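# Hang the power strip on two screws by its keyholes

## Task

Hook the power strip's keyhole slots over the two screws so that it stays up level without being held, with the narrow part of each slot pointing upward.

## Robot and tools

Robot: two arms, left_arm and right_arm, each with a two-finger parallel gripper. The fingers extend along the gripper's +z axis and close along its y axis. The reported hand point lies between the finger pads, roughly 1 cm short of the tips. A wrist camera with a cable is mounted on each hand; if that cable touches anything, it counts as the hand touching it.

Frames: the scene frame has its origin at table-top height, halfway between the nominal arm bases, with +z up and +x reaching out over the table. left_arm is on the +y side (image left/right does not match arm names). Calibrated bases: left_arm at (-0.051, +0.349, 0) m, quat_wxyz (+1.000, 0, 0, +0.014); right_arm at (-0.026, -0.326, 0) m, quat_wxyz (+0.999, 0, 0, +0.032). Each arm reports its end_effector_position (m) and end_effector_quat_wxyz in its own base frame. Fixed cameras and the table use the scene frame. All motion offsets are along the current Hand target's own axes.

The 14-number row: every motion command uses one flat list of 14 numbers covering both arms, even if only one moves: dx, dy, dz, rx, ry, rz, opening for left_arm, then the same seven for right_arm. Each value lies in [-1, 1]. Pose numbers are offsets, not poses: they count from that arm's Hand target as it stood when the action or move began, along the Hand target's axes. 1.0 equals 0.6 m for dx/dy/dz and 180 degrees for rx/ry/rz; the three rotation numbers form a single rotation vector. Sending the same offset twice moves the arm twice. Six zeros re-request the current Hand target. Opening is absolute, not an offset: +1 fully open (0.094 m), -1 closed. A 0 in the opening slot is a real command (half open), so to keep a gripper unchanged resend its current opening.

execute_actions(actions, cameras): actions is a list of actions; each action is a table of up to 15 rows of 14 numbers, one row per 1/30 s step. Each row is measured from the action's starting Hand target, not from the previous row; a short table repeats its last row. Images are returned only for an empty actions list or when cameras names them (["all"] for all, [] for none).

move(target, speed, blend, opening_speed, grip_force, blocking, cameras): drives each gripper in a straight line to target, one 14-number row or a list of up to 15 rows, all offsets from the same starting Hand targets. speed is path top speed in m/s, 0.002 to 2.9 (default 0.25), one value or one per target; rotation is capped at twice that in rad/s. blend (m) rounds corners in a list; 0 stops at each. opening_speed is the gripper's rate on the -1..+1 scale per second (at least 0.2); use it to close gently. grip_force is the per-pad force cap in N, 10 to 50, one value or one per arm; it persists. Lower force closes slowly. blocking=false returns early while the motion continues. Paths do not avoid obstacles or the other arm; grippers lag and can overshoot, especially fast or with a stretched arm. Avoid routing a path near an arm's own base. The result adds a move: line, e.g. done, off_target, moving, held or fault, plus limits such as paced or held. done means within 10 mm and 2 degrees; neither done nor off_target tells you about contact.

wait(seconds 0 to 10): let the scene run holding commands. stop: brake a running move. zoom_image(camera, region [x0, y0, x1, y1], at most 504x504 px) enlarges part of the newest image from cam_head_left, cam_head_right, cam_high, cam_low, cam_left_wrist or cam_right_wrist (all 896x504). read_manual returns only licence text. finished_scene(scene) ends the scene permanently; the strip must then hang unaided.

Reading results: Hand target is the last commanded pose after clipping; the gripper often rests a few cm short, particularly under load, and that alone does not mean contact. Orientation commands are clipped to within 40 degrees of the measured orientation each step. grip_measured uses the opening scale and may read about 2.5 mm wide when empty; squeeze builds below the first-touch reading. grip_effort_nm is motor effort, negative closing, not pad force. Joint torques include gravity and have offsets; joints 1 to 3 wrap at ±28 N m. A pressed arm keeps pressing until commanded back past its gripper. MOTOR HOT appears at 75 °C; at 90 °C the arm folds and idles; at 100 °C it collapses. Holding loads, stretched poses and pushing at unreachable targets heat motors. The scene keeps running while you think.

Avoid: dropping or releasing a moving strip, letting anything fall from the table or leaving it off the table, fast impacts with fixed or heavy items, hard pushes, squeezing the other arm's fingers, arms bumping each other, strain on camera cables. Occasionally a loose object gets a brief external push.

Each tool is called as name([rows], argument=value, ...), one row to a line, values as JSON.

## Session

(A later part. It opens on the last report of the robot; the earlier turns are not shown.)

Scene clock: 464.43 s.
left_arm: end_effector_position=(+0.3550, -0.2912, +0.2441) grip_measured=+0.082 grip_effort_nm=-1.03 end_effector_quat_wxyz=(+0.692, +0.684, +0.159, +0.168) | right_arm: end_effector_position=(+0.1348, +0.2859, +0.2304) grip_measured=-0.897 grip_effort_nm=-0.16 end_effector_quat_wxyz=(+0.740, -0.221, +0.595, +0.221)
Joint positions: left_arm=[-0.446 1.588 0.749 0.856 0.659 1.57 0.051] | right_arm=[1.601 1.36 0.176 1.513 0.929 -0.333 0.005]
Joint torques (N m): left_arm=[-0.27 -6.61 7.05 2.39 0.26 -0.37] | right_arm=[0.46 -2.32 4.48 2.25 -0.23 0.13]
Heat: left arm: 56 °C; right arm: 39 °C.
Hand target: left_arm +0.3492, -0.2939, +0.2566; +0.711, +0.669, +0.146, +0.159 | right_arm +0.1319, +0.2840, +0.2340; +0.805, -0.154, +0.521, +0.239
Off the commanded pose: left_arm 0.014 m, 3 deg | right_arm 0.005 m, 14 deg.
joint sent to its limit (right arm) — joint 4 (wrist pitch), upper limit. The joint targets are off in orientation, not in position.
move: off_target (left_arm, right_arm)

move(target=[-0.006,0,0.03,0.0,0,0,-0.2,0,0,0,0,0,0,-0.9], speed=0.03)

Scene clock: 471.33 s.
left_arm: end_effector_position=(+0.3540, -0.3024, +0.2290) grip_measured=+0.082 grip_effort_nm=-1.03 end_effector_quat_wxyz=(+0.684, +0.692, +0.168, +0.158) | right_arm: end_effector_position=(+0.1348, +0.2859, +0.2304) grip_measured=-0.897 grip_effort_nm=-0.16 end_effector_quat_wxyz=(+0.740, -0.221, +0.595, +0.221)
Joint positions: left_arm=[-0.48 1.623 0.749 0.857 0.625 1.57 0.051] | right_arm=[1.601 1.36 0.176 1.513 0.929 -0.333 0.005]
Joint torques (N m): left_arm=[-1.26 -6.79 10.61 2.34 0.17 -0.35] | right_arm=[0.42 -2.43 4.57 2.24 -0.22 0.14]
Heat: left arm: 58 °C; right arm: 39 °C.
Hand target: left_arm +0.3534, -0.3118, +0.2577; +0.711, +0.669, +0.146, +0.159 | right_arm +0.1319, +0.2840, +0.2340; +0.805, -0.154, +0.521, +0.239
Off the commanded pose: left_arm 0.030 m, 5 deg | right_arm 0.005 m, 14 deg.
joint sent to its limit (right arm) — joint 4 (wrist pitch), upper limit. The joint targets are off in orientation, not in position.
move: off_target (left_arm, right_arm)

move(target=[0.0045,0.024,0.016,0.0,0,0,-0.2,0,0,0,0,0,0,-0.9], speed=0.03)

Scene clock: 475.43 s.
left_arm: end_effector_position=(+0.3617, -0.3092, +0.2470) grip_measured=+0.082 grip_effort_nm=-1.03 end_effector_quat_wxyz=(+0.688, +0.688, +0.164, +0.163) | right_arm: end_effector_position=(+0.1348, +0.2859, +0.2304) grip_measured=-0.897 grip_effort_nm=-0.16 end_effector_quat_wxyz=(+0.740, -0.221, +0.595, +0.221)
Joint positions: left_arm=[-0.489 1.623 0.819 0.803 0.616 1.57 0.051] | right_arm=[1.601 1.36 0.176 1.513 0.929 -0.333 0.005]
Joint torques (N m): left_arm=[-1.4 -7.08 10.76 2.16 0.15 -0.35] | right_arm=[0.49 -2.52 4.48 2.27 -0.25 0.16]
Heat: left arm: 58 °C; right arm: 39 °C.
Hand target: left_arm +0.3595, -0.3185, +0.2727; +0.711, +0.669, +0.146, +0.159 | right_arm +0.1319, +0.2840, +0.2340; +0.805, -0.154, +0.521, +0.239
Off the commanded pose: left_arm 0.027 m, 4 deg | right_arm 0.005 m, 14 deg.
joint sent to its limit (right arm) — joint 4 (wrist pitch), upper limit. The joint targets are off in orientation, not in position.
move: off_target (left_arm, right_arm)

move(target=[0.0,-0.006,0.012,0.0,0,0,-0.2,0,0,0,0,0,0,-0.9], speed=0.03)

Scene clock: 478.50 s.
left_arm: end_effector_position=(+0.3641, -0.3143, +0.2412) grip_measured=+0.082 grip_effort_nm=-1.03 end_effector_quat_wxyz=(+0.684, +0.691, +0.168, +0.160) | right_arm: end_effector_position=(+0.1348, +0.2859, +0.2304) grip_measured=-0.897 grip_effort_nm=-0.16 end_effector_quat_wxyz=(+0.740, -0.221, +0.595, +0.221)
Joint positions: left_arm=[-0.501 1.645 0.828 0.802 0.601 1.57 0.051] | right_arm=[1.601 1.36 0.176 1.513 0.929 -0.333 0.005]
Joint torques (N m): left_arm=[-1.52 -6.91 11.1 2.31 0.17 -0.33] | right_arm=[0.5 -2.51 4.38 2.27 -0.26 0.13]
Heat: left arm: 58 °C; right arm: 39 °C.
Hand target: left_arm +0.3626, -0.3252, +0.2695; +0.711, +0.669, +0.146, +0.159 | right_arm +0.1319, +0.2840, +0.2340; +0.805, -0.154, +0.521, +0.239
Off the commanded pose: left_arm 0.030 m, 5 deg | right_arm 0.005 m, 14 deg.
joint sent to its limit (right arm) — joint 4 (wrist pitch), upper limit. The joint targets are off in orientation, not in position.
move: off_target (left_arm, right_arm)

move(target=[0.002,0.009,0.0,0.0,0,0,-0.2,0,0,0,0,0,0,-0.9], speed=0.03)

Scene clock: 481.37 s.
left_arm: end_effector_position=(+0.3661, -0.3152, +0.2452) grip_measured=+0.082 grip_effort_nm=-1.03 end_effector_quat_wxyz=(+0.685, +0.690, +0.168, +0.161) | right_arm: end_effector_position=(+0.1348, +0.2859, +0.2304) grip_measured=-0.897 grip_effort_nm=-0.16 end_effector_quat_wxyz=(+0.740, -0.221, +0.595, +0.221)
Joint positions: left_arm=[-0.501 1.645 0.844 0.791 0.6 1.57 0.051] | right_arm=[1.601 1.36 0.176 1.513 0.929 -0.333 0.005]
Joint torques (N m): left_arm=[-1.18 -7.72 11.1 2.19 0.22 -0.33] | right_arm=[0.42 -2.56 4.55 2.25 -0.23 0.13]
Heat: left arm: 57 °C; right arm: 39 °C.
Hand target: left_arm +0.3635, -0.3244, +0.2750; +0.711, +0.669, +0.146, +0.159 | right_arm +0.1319, +0.2840, +0.2340; +0.805, -0.154, +0.521, +0.239
Off the commanded pose: left_arm 0.031 m, 5 deg | right_arm 0.005 m, 14 deg.
joint sent to its limit (right arm) — joint 4 (wrist pitch), upper limit. The joint targets are off in orientation, not in position.
move: off_target (left_arm, right_arm)

move(target=[0.0,0.002,0.012,0.0,0,0,-0.2,0,0,0,0,0,0,-0.9], speed=0.03, cameras=["cam_right_wrist","cam_head_right"])

zoom_image(camera="cam_head_right", region=[330, 180, 440, 300])

zoom_image(camera="cam_right_wrist", region=[450, 80, 750, 330])

Scene clock: 484.90 s.
left_arm: end_effector_position=(+0.3675, -0.3159, +0.2456) grip_measured=+0.082 grip_effort_nm=-1.03 end_effector_quat_wxyz=(+0.683, +0.691, +0.171, +0.161) | right_arm: end_effector_position=(+0.1348, +0.2859, +0.2304) grip_measured=-0.897 grip_effort_nm=-0.16 end_effector_quat_wxyz=(+0.740, -0.221, +0.595, +0.221)
Joint positions: left_arm=[-0.502 1.645 0.853 0.775 0.594 1.57 0.051] | right_arm=[1.601 1.36 0.176 1.513 0.929 -0.333 0.005]
Joint torques (N m): left_arm=[-2.17 -6.58 12.38 2.26 0.17 -0.33] | right_arm=[0.46 -2.19 4.42 2.26 -0.24 0.16]
Heat: left arm: 57 °C; right arm: 40 °C.
Hand target: left_arm +0.3665, -0.3309, +0.2767; +0.711, +0.669, +0.146, +0.159 | right_arm +0.1319, +0.2840, +0.2340; +0.805, -0.154, +0.521, +0.239
Off the commanded pose: left_arm 0.034 m, 5 deg | right_arm 0.005 m, 14 deg.
joint sent to its limit (right arm) — joint 4 (wrist pitch), upper limit. The joint targets are off in orientation, not in position.
move: off_target (left_arm, right_arm)
camera_calibration:
cam_right_wrist: T_world_to_cam=[[0.589686, -0.806147, 0.0489626, 0.139868], [-0.174376, -0.18628, -0.966898, 0.335327], [0.788583, 0.561629, -0.25042, -0.122447], [0, 0, 0, 1]] pos_world=[0.0725542, 0.243989, 0.286716]
Images, in order (width x height): cam_head_right 896x504, cam_right_wrist 896x504.

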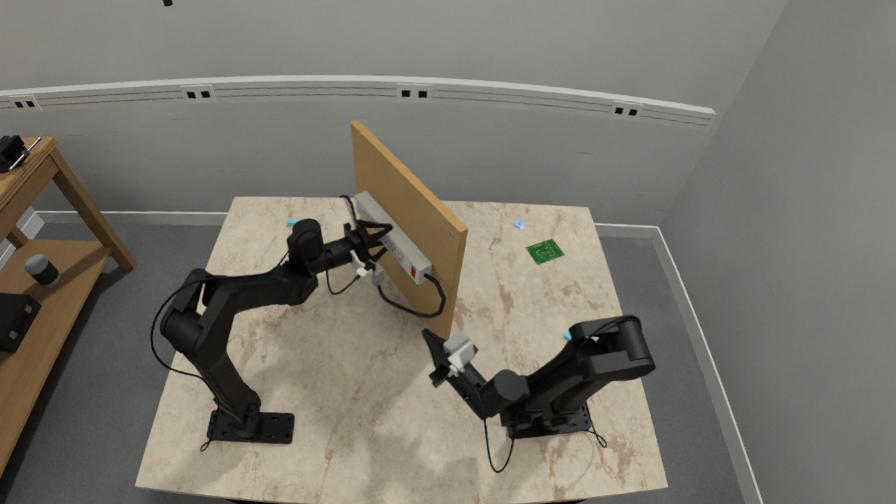

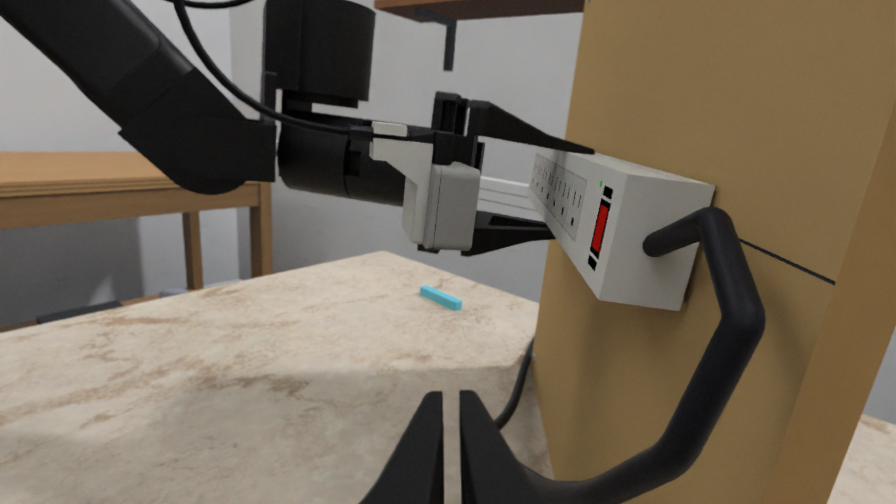

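Scaled by 4.200 from the camera's 896x504 image, which has a finer 1280x720 frame.

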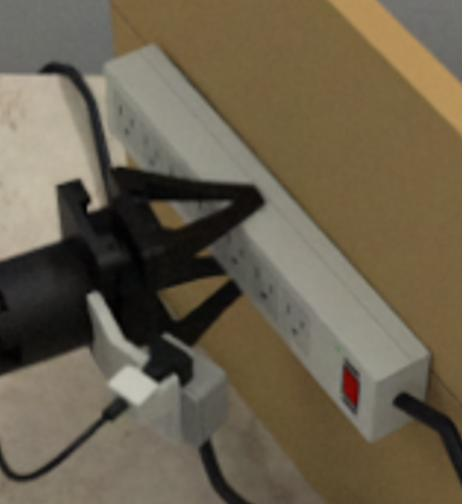

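Scaled by 1.680 from the camera's 896x504 image, which has a finer 1280x720 frame.

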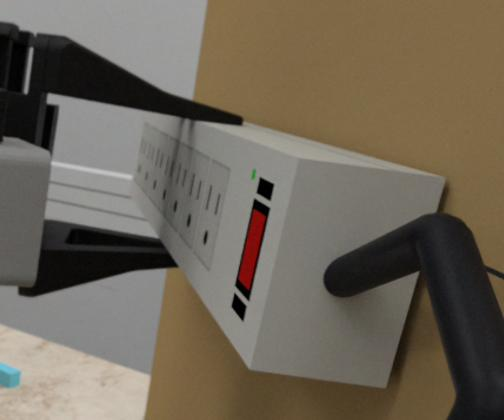

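move(target=[0.0,0.004,0.0,0.0,0,0,-0.2,0,0,0,0,0,0,-0.9], speed=0.03)

move(target=[0.0,0.004,0.0,0.0,0,0,-0.2,0,0,0,0,0,0,-0.9], speed=0.03)

move(target=[0.0,0.004,0.0,0.0,0,0,-0.2,0,0,0,0,0,0,-0.9], speed=0.03, cameras=["cam_right_wrist","cam_head_right"])

zoom_image(camera="cam_head_right", region=[330, 180, 440, 300])

zoom_image(camera="cam_right_wrist", region=[450, 80, 750, 330])

Scene clock: 492.40 s.
left_arm: end_effector_position=(+0.3677, -0.3160, +0.2453) grip_measured=+0.082 grip_effort_nm=-1.03 end_effector_quat_wxyz=(+0.682, +0.692, +0.172, +0.161) | right_arm: end_effector_position=(+0.1348, +0.2859, +0.2304) grip_measured=-0.897 grip_effort_nm=-0.16 end_effector_quat_wxyz=(+0.740, -0.221, +0.595, +0.221)
Joint positions: left_arm=[-0.502 1.645 0.854 0.77 0.594 1.571 0.051] | right_arm=[1.601 1.36 0.176 1.513 0.929 -0.333 0.005]
Joint torques (N m): left_arm=[-2.14 -7.04 12.6 2.21 0.17 -0.34] | right_arm=[0.42 -2.4 4.45 2.25 -0.22 0.16]
Heat: left arm: 56 °C; right arm: 40 °C.
Hand target: left_arm +0.3664, -0.3308, +0.2790; +0.711, +0.669, +0.146, +0.159 | right_arm +0.1319, +0.2840, +0.2340; +0.805, -0.154, +0.521, +0.239
Off the commanded pose: left_arm 0.037 m, 5 deg | right_arm 0.005 m, 14 deg.
joint sent to its limit (right arm) — joint 4 (wrist pitch), upper limit. The joint targets are off in orientation, not in position.
move: off_target (left_arm, right_arm)

Scene clock: 493.10 s.
left_arm: end_effector_position=(+0.3678, -0.3162, +0.2453) grip_measured=+0.082 grip_effort_nm=-1.03 end_effector_quat_wxyz=(+0.682, +0.693, +0.172, +0.160) | right_arm: end_effector_position=(+0.1348, +0.2859, +0.2304) grip_measured=-0.897 grip_effort_nm=-0.16 end_effector_quat_wxyz=(+0.740, -0.221, +0.595, +0.221)
Joint positions: left_arm=[-0.502 1.645 0.857 0.766 0.595 1.572 0.051] | right_arm=[1.601 1.36 0.176 1.513 0.929 -0.333 0.005]
Joint torques (N m): left_arm=[-2.11 -7.5 12.81 2.16 0.16 -0.35] | right_arm=[0.51 -2.39 4.41 2.23 -0.27 0.15]
Heat: left arm: 56 °C; right arm: 40 °C.
Hand target: left_arm +0.3663, -0.3307, +0.2815; +0.711, +0.669, +0.146, +0.159 | right_arm +0.1319, +0.2840, +0.2340; +0.805, -0.154, +0.521, +0.239
Off the commanded pose: left_arm 0.039 m, 5 deg | right_arm 0.005 m, 14 deg.
joint sent to its limit (right arm) — joint 4 (wrist pitch), upper limit. The joint targets are off in orientation, not in position.
move: off_target (left_arm, right_arm)

Scene clock: 493.87 s.
left_arm: end_effector_position=(+0.3686, -0.3183, +0.2457) grip_measured=+0.082 grip_effort_nm=-1.03 end_effector_quat_wxyz=(+0.679, +0.696, +0.174, +0.157) | right_arm: end_effector_position=(+0.1348, +0.2859, +0.2304) grip_measured=-0.897 grip_effort_nm=-0.16 end_effector_quat_wxyz=(+0.740, -0.221, +0.595, +0.221)
Joint positions: left_arm=[-0.506 1.646 0.87 0.742 0.592 1.572 0.051] | right_arm=[1.601 1.36 0.176 1.513 0.929 -0.333 0.005]
Joint torques (N m): left_arm=[-1.72 -8.01 12.18 2.29 0.21 -0.34] | right_arm=[0.4 -2.45 4.49 2.27 -0.25 0.13]
Heat: left arm: 56 °C; right arm: 40 °C.
Hand target: left_arm +0.3662, -0.3306, +0.2838; +0.711, +0.669, +0.146, +0.159 | right_arm +0.1319, +0.2840, +0.2340; +0.805, -0.154, +0.521, +0.239
Off the commanded pose: left_arm 0.040 m, 6 deg | right_arm 0.005 m, 14 deg.
joint sent to its limit (right arm) — joint 4 (wrist pitch), upper limit. The joint targets are off in orientation, not in position.
move: off_target (left_arm, right_arm)
camera_calibration:
cam_right_wrist: T_world_to_cam=[[0.589686, -0.806147, 0.0489626, 0.139868], [-0.174376, -0.18628, -0.966898, 0.335327], [0.788583, 0.561629, -0.25042, -0.122447], [0, 0, 0, 1]] pos_world=[0.0725542, 0.243989, 0.286716]
Images, in order (width x height): cam_head_right 896x504, cam_right_wrist 896x504.

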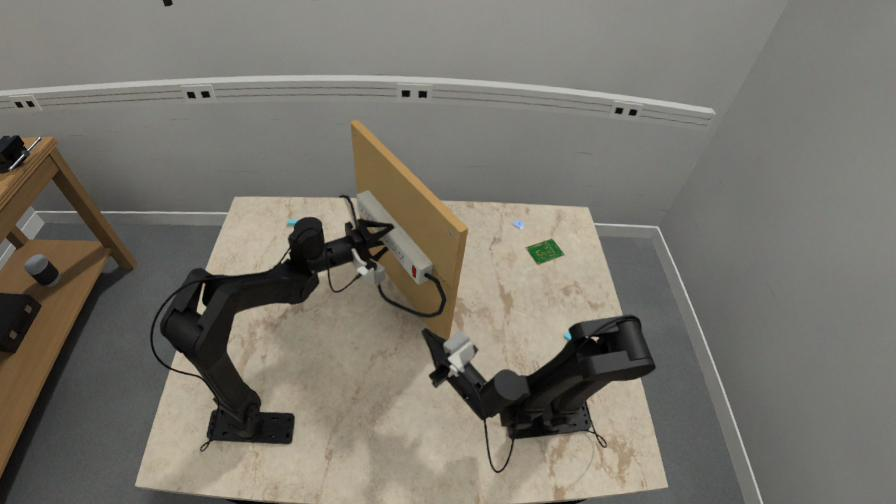

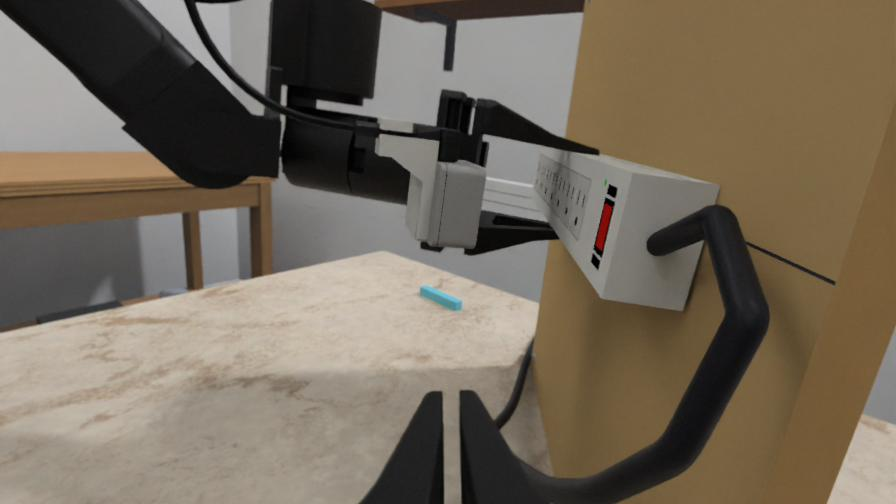

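Scaled by 4.200 from the camera's 896x504 image, which has a finer 1280x720 frame.

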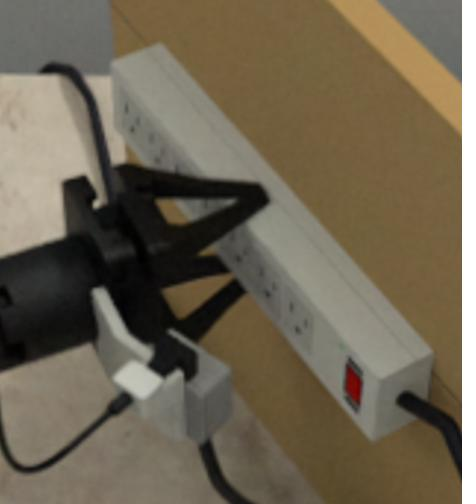

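Scaled by 1.680 from the camera's 896x504 image, which has a finer 1280x720 frame.

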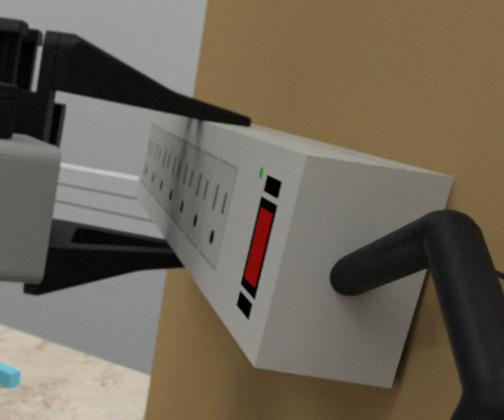

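move(target=[0.0,0,0.012,0.0,0,0,-0.2,0,0,0,0,0,0,-0.9], speed=0.03, cameras=["cam_right_wrist","cam_head_right"])

zoom_image(camera="cam_head_right", region=[330, 180, 440, 300])

zoom_image(camera="cam_right_wrist", region=[450, 80, 750, 330])

Scene clock: 497.93 s.
left_arm: end_effector_position=(+0.3687, -0.3186, +0.2458) grip_measured=+0.082 grip_effort_nm=-1.03 end_effector_quat_wxyz=(+0.679, +0.696, +0.173, +0.157) | right_arm: end_effector_position=(+0.1348, +0.2859, +0.2304) grip_measured=-0.897 grip_effort_nm=-0.16 end_effector_quat_wxyz=(+0.740, -0.221, +0.595, +0.221)
Joint positions: left_arm=[-0.506 1.646 0.873 0.737 0.593 1.574 0.051] | right_arm=[1.601 1.36 0.176 1.513 0.929 -0.333 0.005]
Joint torques (N m): left_arm=[-2.84 -6.68 13.64 2.31 0.08 -0.36] | right_arm=[0.42 -2.48 4.56 2.28 -0.26 0.11]
Heat: left arm: 57 °C; right arm: 40 °C.
Hand target: left_arm +0.3693, -0.3371, +0.2843; +0.711, +0.669, +0.146, +0.159 | right_arm +0.1319, +0.2840, +0.2340; +0.805, -0.154, +0.521, +0.239
Off the commanded pose: left_arm 0.043 m, 6 deg | right_arm 0.005 m, 14 deg.
joint sent to its limit (right arm) — joint 4 (wrist pitch), upper limit. The joint targets are off in orientation, not in position.
move: off_target (left_arm, right_arm)
camera_calibration:
cam_right_wrist: T_world_to_cam=[[0.589686, -0.806147, 0.0489626, 0.139868], [-0.174376, -0.18628, -0.966898, 0.335327], [0.788583, 0.561629, -0.25042, -0.122447], [0, 0, 0, 1]] pos_world=[0.0725542, 0.243989, 0.286716]
Images, in order (width x height): cam_head_right 896x504, cam_right_wrist 896x504.

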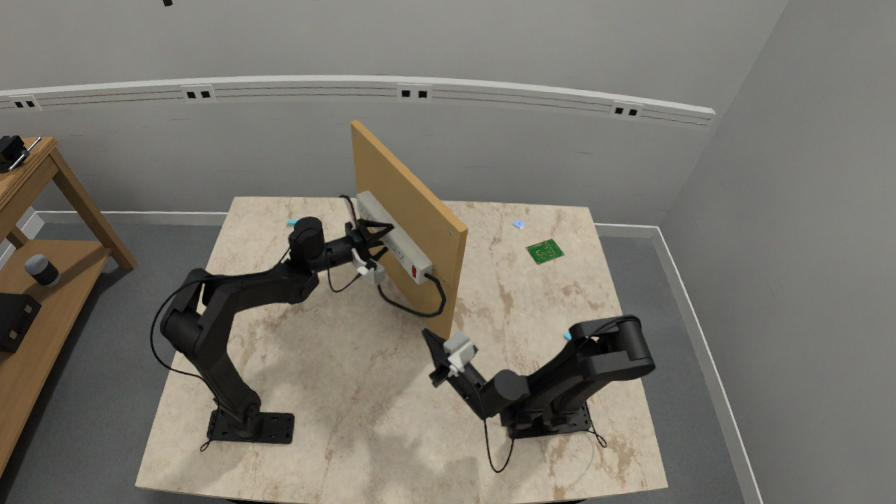

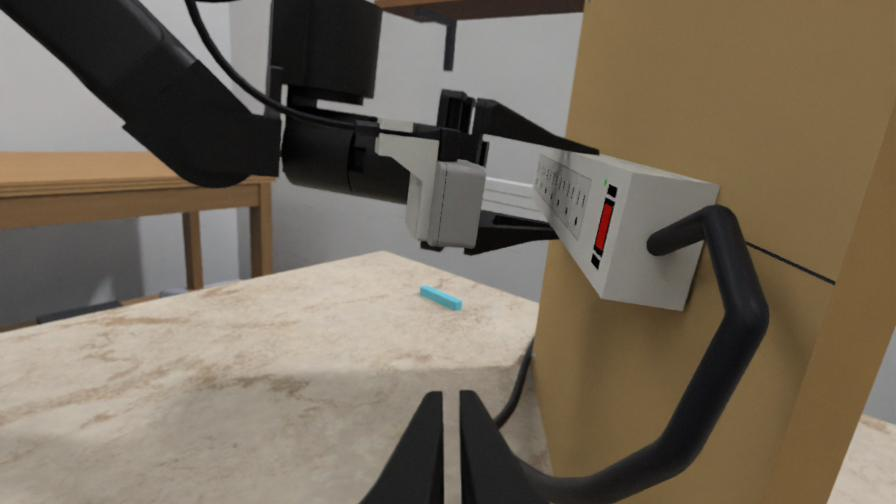

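Scaled by 4.200 from the camera's 896x504 image, which has a finer 1280x720 frame.

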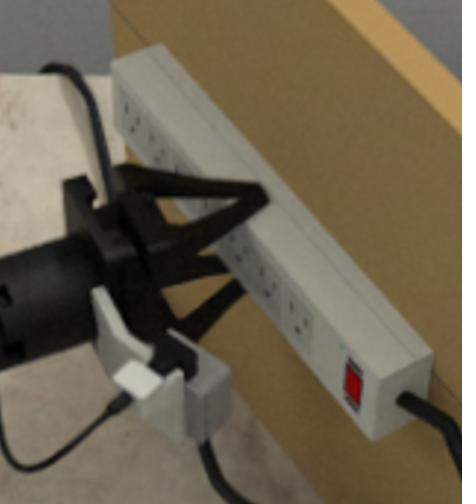

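Scaled by 1.680 from the camera's 896x504 image, which has a finer 1280x720 frame.

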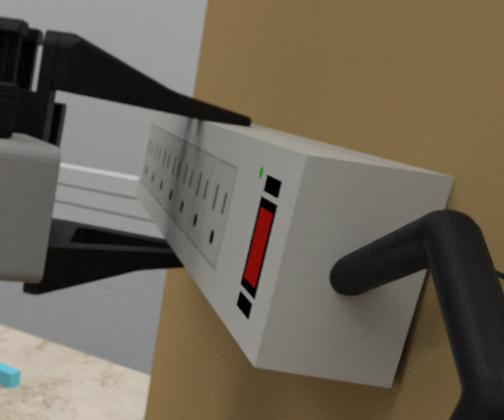

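move([
  [0,0,-0.012,0.0,0,0,-0.2,0,0,0,0,0,0,-0.9],
  [0.0,-0.04,-0.01,0.0,0,0,-0.2,0,0,0,0,0,0,-0.9],
], speed=0.03)

move(target=[0.0,-0.012,0,0.0,0,0,-0.2,0,0,0,0,0,0,-0.9], speed=0.03, cameras=["cam_right_wrist","cam_head_right"])

zoom_image(camera="cam_head_right", region=[330, 180, 440, 300])

zoom_image(camera="cam_right_wrist", region=[450, 80, 750, 330])

Scene clock: 508.30 s.
left_arm: end_effector_position=(+0.3694, -0.3194, +0.2449) grip_measured=+0.082 grip_effort_nm=-1.03 end_effector_quat_wxyz=(+0.692, +0.685, +0.164, +0.159) | right_arm: end_effector_position=(+0.1348, +0.2859, +0.2304) grip_measured=-0.897 grip_effort_nm=-0.16 end_effector_quat_wxyz=(+0.740, -0.221, +0.595, +0.221)
Joint positions: left_arm=[-0.503 1.677 0.857 0.829 0.606 1.556 0.051] | right_arm=[1.601 1.36 0.176 1.513 0.929 -0.333 0.005]
Joint torques (N m): left_arm=[-2.55 -5.53 9.84 2.42 -0.01 -0.21] | right_arm=[0.51 -2.43 4.31 2.26 -0.22 0.13]
Heat: left arm: 58 °C; right arm: 40 °C.
Hand target: left_arm +0.3676, -0.3329, +0.2600; +0.711, +0.669, +0.146, +0.159 | right_arm +0.1319, +0.2840, +0.2340; +0.805, -0.154, +0.521, +0.239
Off the commanded pose: left_arm 0.020 m, 4 deg | right_arm 0.005 m, 14 deg.
joint sent to its limit (right arm) — joint 4 (wrist pitch), upper limit. The joint targets are off in orientation, not in position.
move: off_target (left_arm, right_arm)

Scene clock: 509.00 s.
left_arm: end_effector_position=(+0.3696, -0.3196, +0.2441) grip_measured=+0.082 grip_effort_nm=-1.03 end_effector_quat_wxyz=(+0.697, +0.680, +0.162, +0.161) | right_arm: end_effector_position=(+0.1348, +0.2859, +0.2304) grip_measured=-0.897 grip_effort_nm=-0.16 end_effector_quat_wxyz=(+0.740, -0.221, +0.595, +0.221)
Joint positions: left_arm=[-0.503 1.69 0.848 0.87 0.606 1.549 0.051] | right_arm=[1.601 1.36 0.176 1.513 0.929 -0.333 0.005]
Joint torques (N m): left_arm=[-2.65 -5.07 9.46 2.31 -0.03 -0.14] | right_arm=[0.54 -2.43 4.44 2.24 -0.25 0.13]
Heat: left arm: 58 °C; right arm: 40 °C.
Hand target: left_arm +0.3678, -0.3333, +0.2527; +0.711, +0.669, +0.146, +0.159 | right_arm +0.1319, +0.2840, +0.2340; +0.805, -0.154, +0.521, +0.239
Off the commanded pose: left_arm 0.016 m, 3 deg | right_arm 0.005 m, 14 deg.
joint sent to its limit (right arm) — joint 4 (wrist pitch), upper limit. The joint targets are off in orientation, not in position.
move: off_target (left_arm, right_arm)
camera_calibration:
cam_right_wrist: T_world_to_cam=[[0.589686, -0.806147, 0.0489626, 0.139868], [-0.174376, -0.18628, -0.966898, 0.335327], [0.788583, 0.561629, -0.25042, -0.122447], [0, 0, 0, 1]] pos_world=[0.0725542, 0.243989, 0.286716]
Images, in order (width x height): cam_head_right 896x504, cam_right_wrist 896x504.

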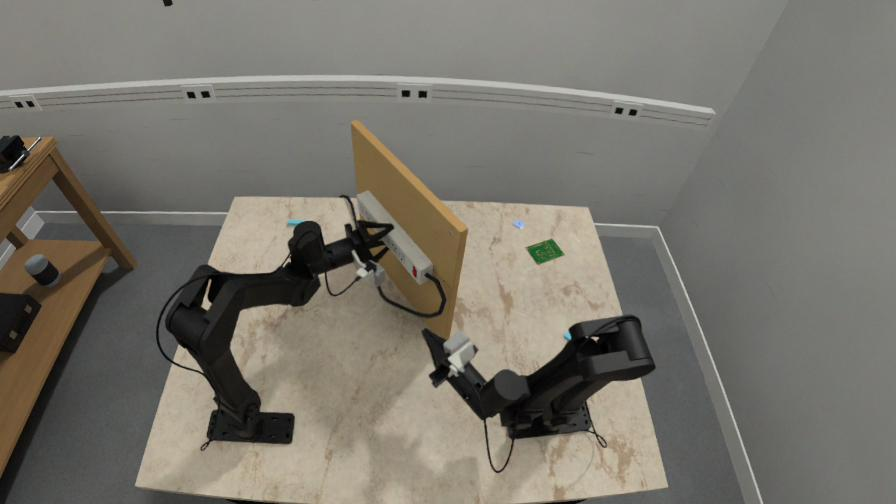

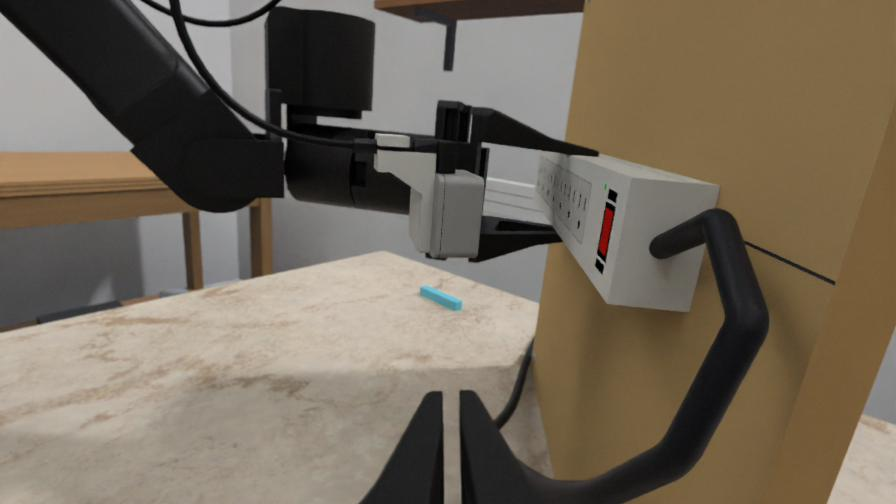

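Scaled by 4.200 from the camera's 896x504 image, which has a finer 1280x720 frame.

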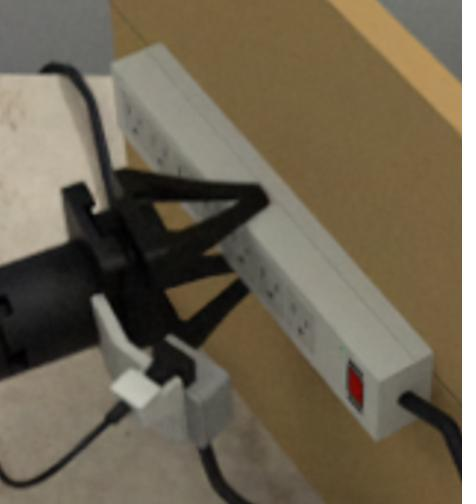

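Scaled by 1.680 from the camera's 896x504 image, which has a finer 1280x720 frame.

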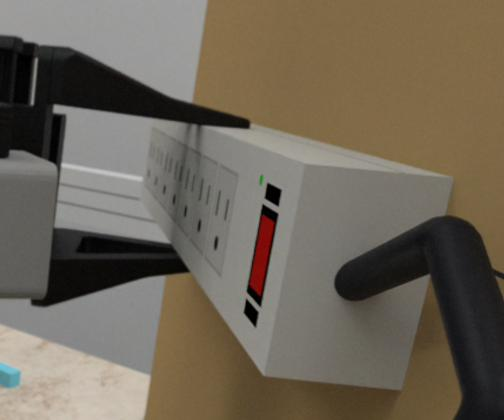

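move(target=[0,-0.025,-0.015,0.025,0,0,-0.2,0,0,0,0,0,0,-0.9], speed=0.06, cameras=["cam_right_wrist","cam_head_right"])

Scene clock: 524.57 s.
left_arm: end_effector_position=(+0.3704, -0.3187, +0.2414) grip_measured=+0.082 grip_effort_nm=-1.03 end_effector_quat_wxyz=(+0.691, +0.685, +0.155, +0.170) | right_arm: end_effector_position=(+0.1348, +0.2859, +0.2304) grip_measured=-0.897 grip_effort_nm=-0.16 end_effector_quat_wxyz=(+0.740, -0.221, +0.595, +0.221)
Joint positions: left_arm=[-0.501 1.69 0.848 0.859 0.606 1.58 0.051] | right_arm=[1.601 1.36 0.176 1.513 0.929 -0.333 0.005]
Joint torques (N m): left_arm=[-1.5 -7.8 8.08 1.31 0.11 0.06] | right_arm=[0.35 -2.39 4.59 2.22 -0.25 0.1]
Heat: left arm: 58 °C; right arm: 40 °C.
Hand target: left_arm +0.3646, -0.3258, +0.2373; +0.684, +0.697, +0.152, +0.153 | right_arm +0.1319, +0.2840, +0.2340; +0.805, -0.154, +0.521, +0.239
Off the commanded pose: left_arm 0.010 m, 3 deg | right_arm 0.005 m, 14 deg.
joint sent to its limit (right arm) — joint 4 (wrist pitch), upper limit. The joint targets are off in orientation, not in position.
move: off_target (left_arm, right_arm)
camera_calibration:
cam_right_wrist: T_world_to_cam=[[0.589686, -0.806147, 0.0489626, 0.139868], [-0.174376, -0.18628, -0.966898, 0.335327], [0.788583, 0.561629, -0.25042, -0.122447], [0, 0, 0, 1]] pos_world=[0.0725542, 0.243989, 0.286716]
Images, in order (width x height): cam_head_right 896x504, cam_right_wrist 896x504.

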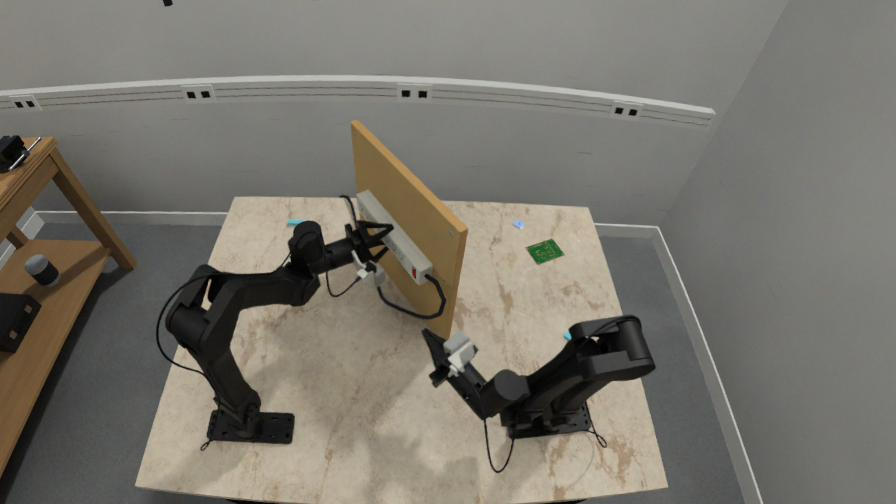

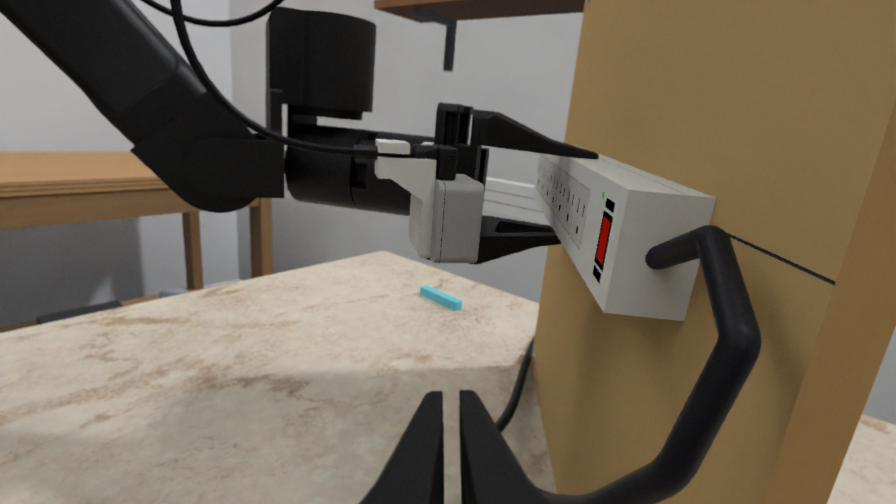

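move(target=[0,-0.02,0.0,0.01,0,0,-0.2,0,0,0,0,0,0,-0.9], speed=0.06)

move(target=[0,-0.02,-0.005,0.01,0,0,-0.2,0,0,0,0,0,0,-0.9], speed=0.06, cameras=["cam_right_wrist"])

Scene clock: 527.73 s.
left_arm: end_effector_position=(+0.3704, -0.3187, +0.2410) grip_measured=+0.082 grip_effort_nm=-1.03 end_effector_quat_wxyz=(+0.691, +0.686, +0.155, +0.171) | right_arm: end_effector_position=(+0.1348, +0.2859, +0.2304) grip_measured=-0.897 grip_effort_nm=-0.16 end_effector_quat_wxyz=(+0.740, -0.221, +0.595, +0.221)
Joint positions: left_arm=[-0.501 1.69 0.848 0.857 0.606 1.583 0.051] | right_arm=[1.601 1.36 0.176 1.513 0.929 -0.333 0.005]
Joint torques (N m): left_arm=[-1.44 -7.12 7.31 1.14 0.11 0.23] | right_arm=[0.51 -2.47 4.49 2.25 -0.25 0.14]
Heat: left arm: 57 °C; right arm: 40 °C.
Hand target: left_arm +0.3646, -0.3256, +0.2253; +0.673, +0.707, +0.154, +0.151 | right_arm +0.1319, +0.2840, +0.2340; +0.805, -0.154, +0.521, +0.239
Off the commanded pose: left_arm 0.018 m, 4 deg | right_arm 0.005 m, 14 deg.
joint sent to its limit (right arm) — joint 4 (wrist pitch), upper limit. The joint targets are off in orientation, not in position.
move: off_target (left_arm, right_arm)

Scene clock: 528.53 s.
left_arm: end_effector_position=(+0.3697, -0.3179, +0.2317) grip_measured=+0.082 grip_effort_nm=-1.03 end_effector_quat_wxyz=(+0.678, +0.698, +0.148, +0.177) | right_arm: end_effector_position=(+0.1348, +0.2859, +0.2304) grip_measured=-0.897 grip_effort_nm=-0.16 end_effector_quat_wxyz=(+0.740, -0.221, +0.595, +0.221)
Joint positions: left_arm=[-0.5 1.69 0.841 0.829 0.606 1.63 0.051] | right_arm=[1.601 1.36 0.176 1.513 0.929 -0.333 0.005]
Joint torques (N m): left_arm=[-0.95 -7.13 6.6 1.19 0.17 0.02] | right_arm=[0.4 -2.41 4.41 2.24 -0.24 0.13]
Heat: left arm: 56 °C; right arm: 40 °C.
Hand target: left_arm +0.3630, -0.3224, +0.2134; +0.662, +0.718, +0.157, +0.148 | right_arm +0.1319, +0.2840, +0.2340; +0.805, -0.154, +0.521, +0.239
Off the commanded pose: left_arm 0.020 m, 5 deg | right_arm 0.005 m, 14 deg.
joint sent to its limit (right arm) — joint 4 (wrist pitch), upper limit. The joint targets are off in orientation, not in position.
move: off_target (left_arm, right_arm)
camera_calibration:
cam_right_wrist: T_world_to_cam=[[0.589686, -0.806147, 0.0489626, 0.139868], [-0.174376, -0.18628, -0.966898, 0.335327], [0.788583, 0.561629, -0.25042, -0.122447], [0, 0, 0, 1]] pos_world=[0.0725542, 0.243989, 0.286716]
Images, in order (width x height): cam_right_wrist 896x504.

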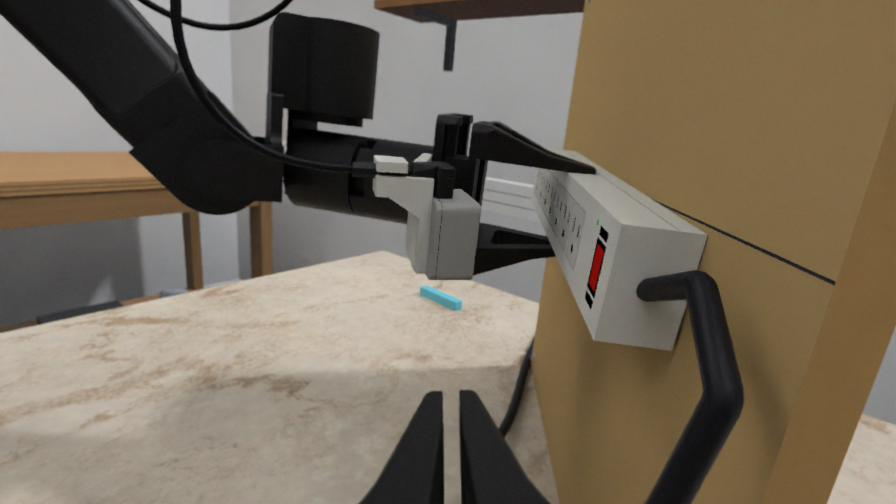

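execute_actions(actions=[])

zoom_image(camera="cam_head_right", region=[330, 170, 480, 300])

zoom_image(camera="cam_right_wrist", region=[500, 120, 740, 380])

Scene clock: 532.73 s.
left_arm: end_effector_position=(+0.3697, -0.3179, +0.2317) grip_measured=+0.082 grip_effort_nm=-1.03 end_effector_quat_wxyz=(+0.678, +0.698, +0.148, +0.177) | right_arm: end_effector_position=(+0.1348, +0.2859, +0.2304) grip_measured=-0.897 grip_effort_nm=-0.16 end_effector_quat_wxyz=(+0.740, -0.221, +0.595, +0.221)
Joint positions: left_arm=[-0.5 1.69 0.841 0.829 0.606 1.63 0.051] | right_arm=[1.601 1.36 0.176 1.513 0.929 -0.333 0.005]
Joint velocities: within noise
Joint torques (N m): left_arm=[-0.96 -7.13 6.6 1.19 0.17 0.02] | right_arm=[0.44 -2.37 4.33 2.26 -0.25 0.13]
Heat: left arm: 55 °C; right arm: 40 °C.
Hand target: left_arm +0.3630, -0.3224, +0.2134; +0.662, +0.718, +0.157, +0.148 | right_arm +0.1319, +0.2840, +0.2340; +0.805, -0.154, +0.521, +0.239
Tool commands: left_gripper/opening=-0.2 right_gripper/opening=-0.9
Off the commanded pose: left_arm 0.020 m, 5 deg | right_arm 0.005 m, 14 deg.
camera_calibration:
cam_left_wrist: T_world_to_cam=[[0.0412393, 0.00539535, -0.999135, 0.218088], [0.620587, 0.783569, 0.029846, 0.0505711], [0.783052, -0.621281, 0.0289656, -0.406667], [0, 0, 0, 1]] pos_world=[0.278064, -0.293457, 0.228169]
cam_right_wrist: T_world_to_cam=[[0.589686, -0.806147, 0.0489626, 0.139868], [-0.174376, -0.18628, -0.966898, 0.335327], [0.788583, 0.561629, -0.25042, -0.122447], [0, 0, 0, 1]] pos_world=[0.0725542, 0.243989, 0.286716]

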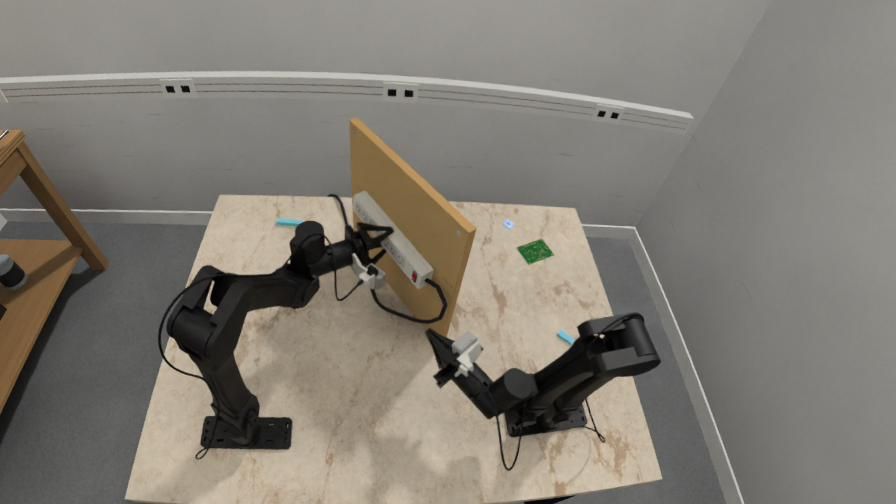

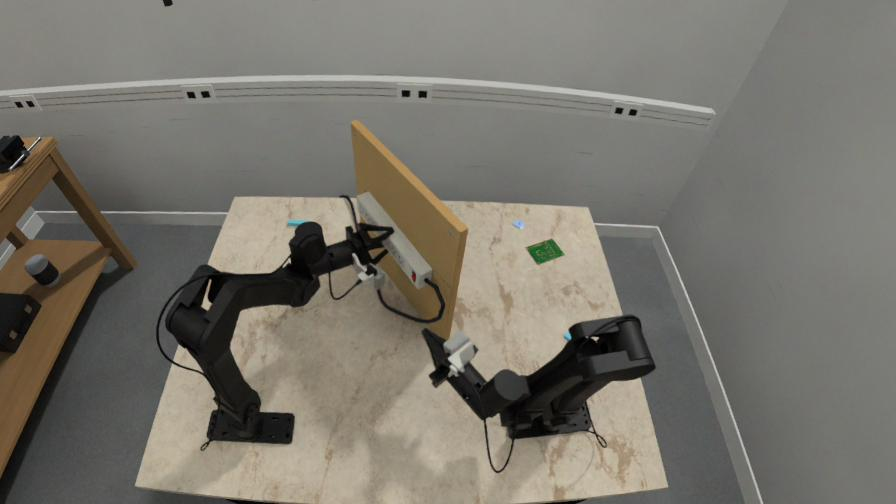

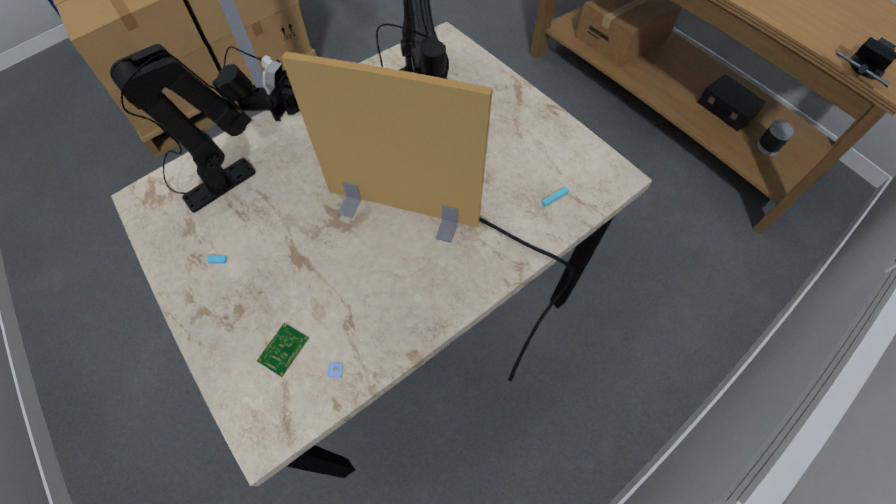

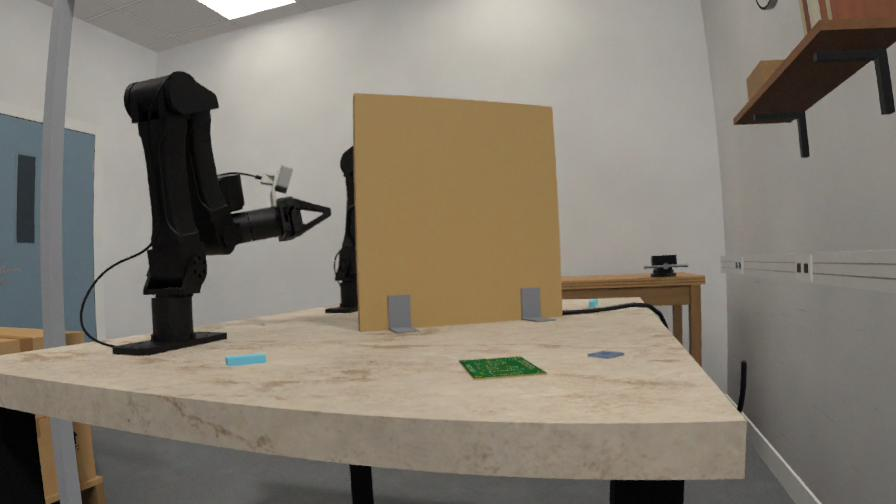

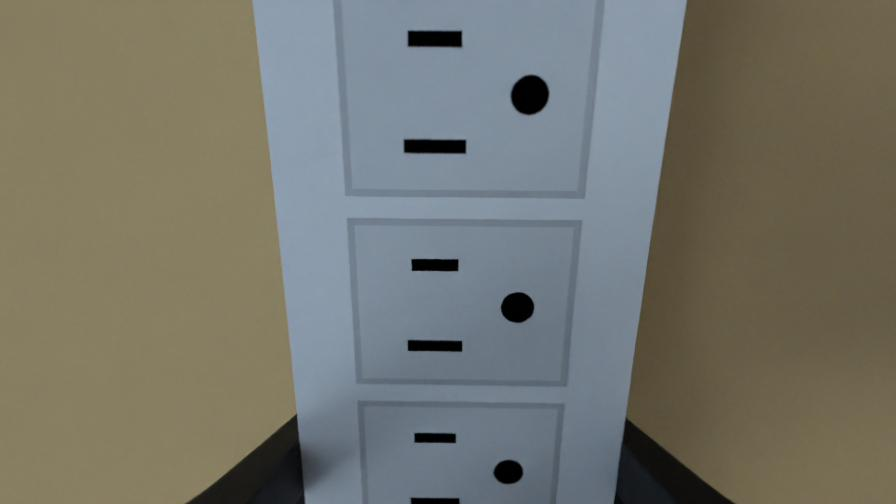

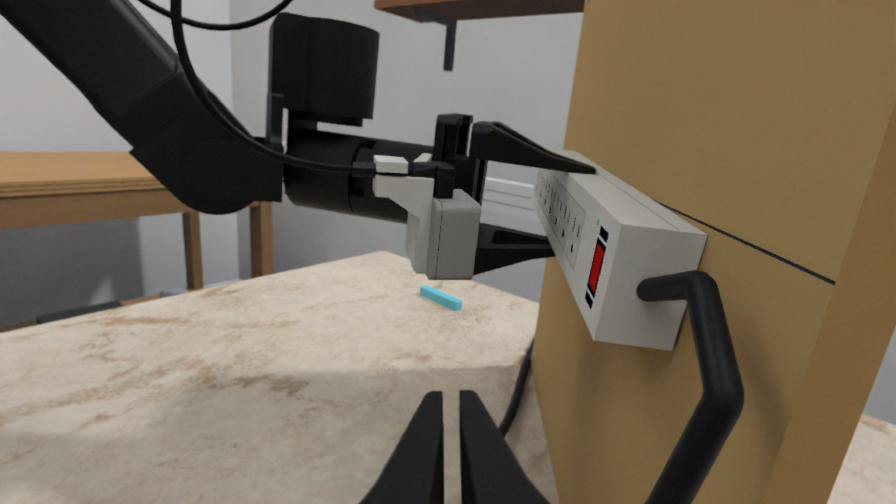

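Scaled by 3.360 from the camera's 896x504 image, which has a finer 1280x720 frame.

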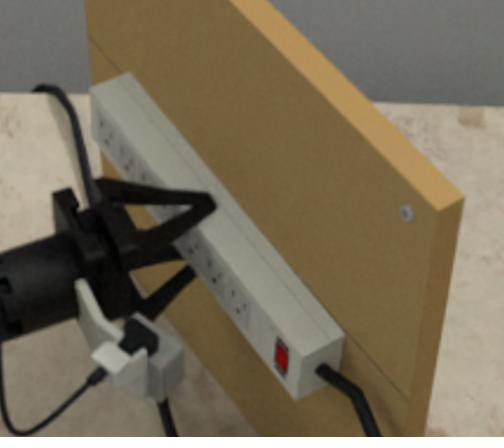

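Scaled by 1.938 from the camera's 896x504 image, which has a finer 1280x720 frame.

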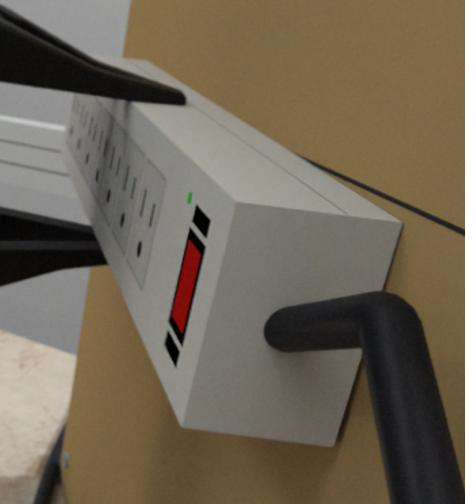

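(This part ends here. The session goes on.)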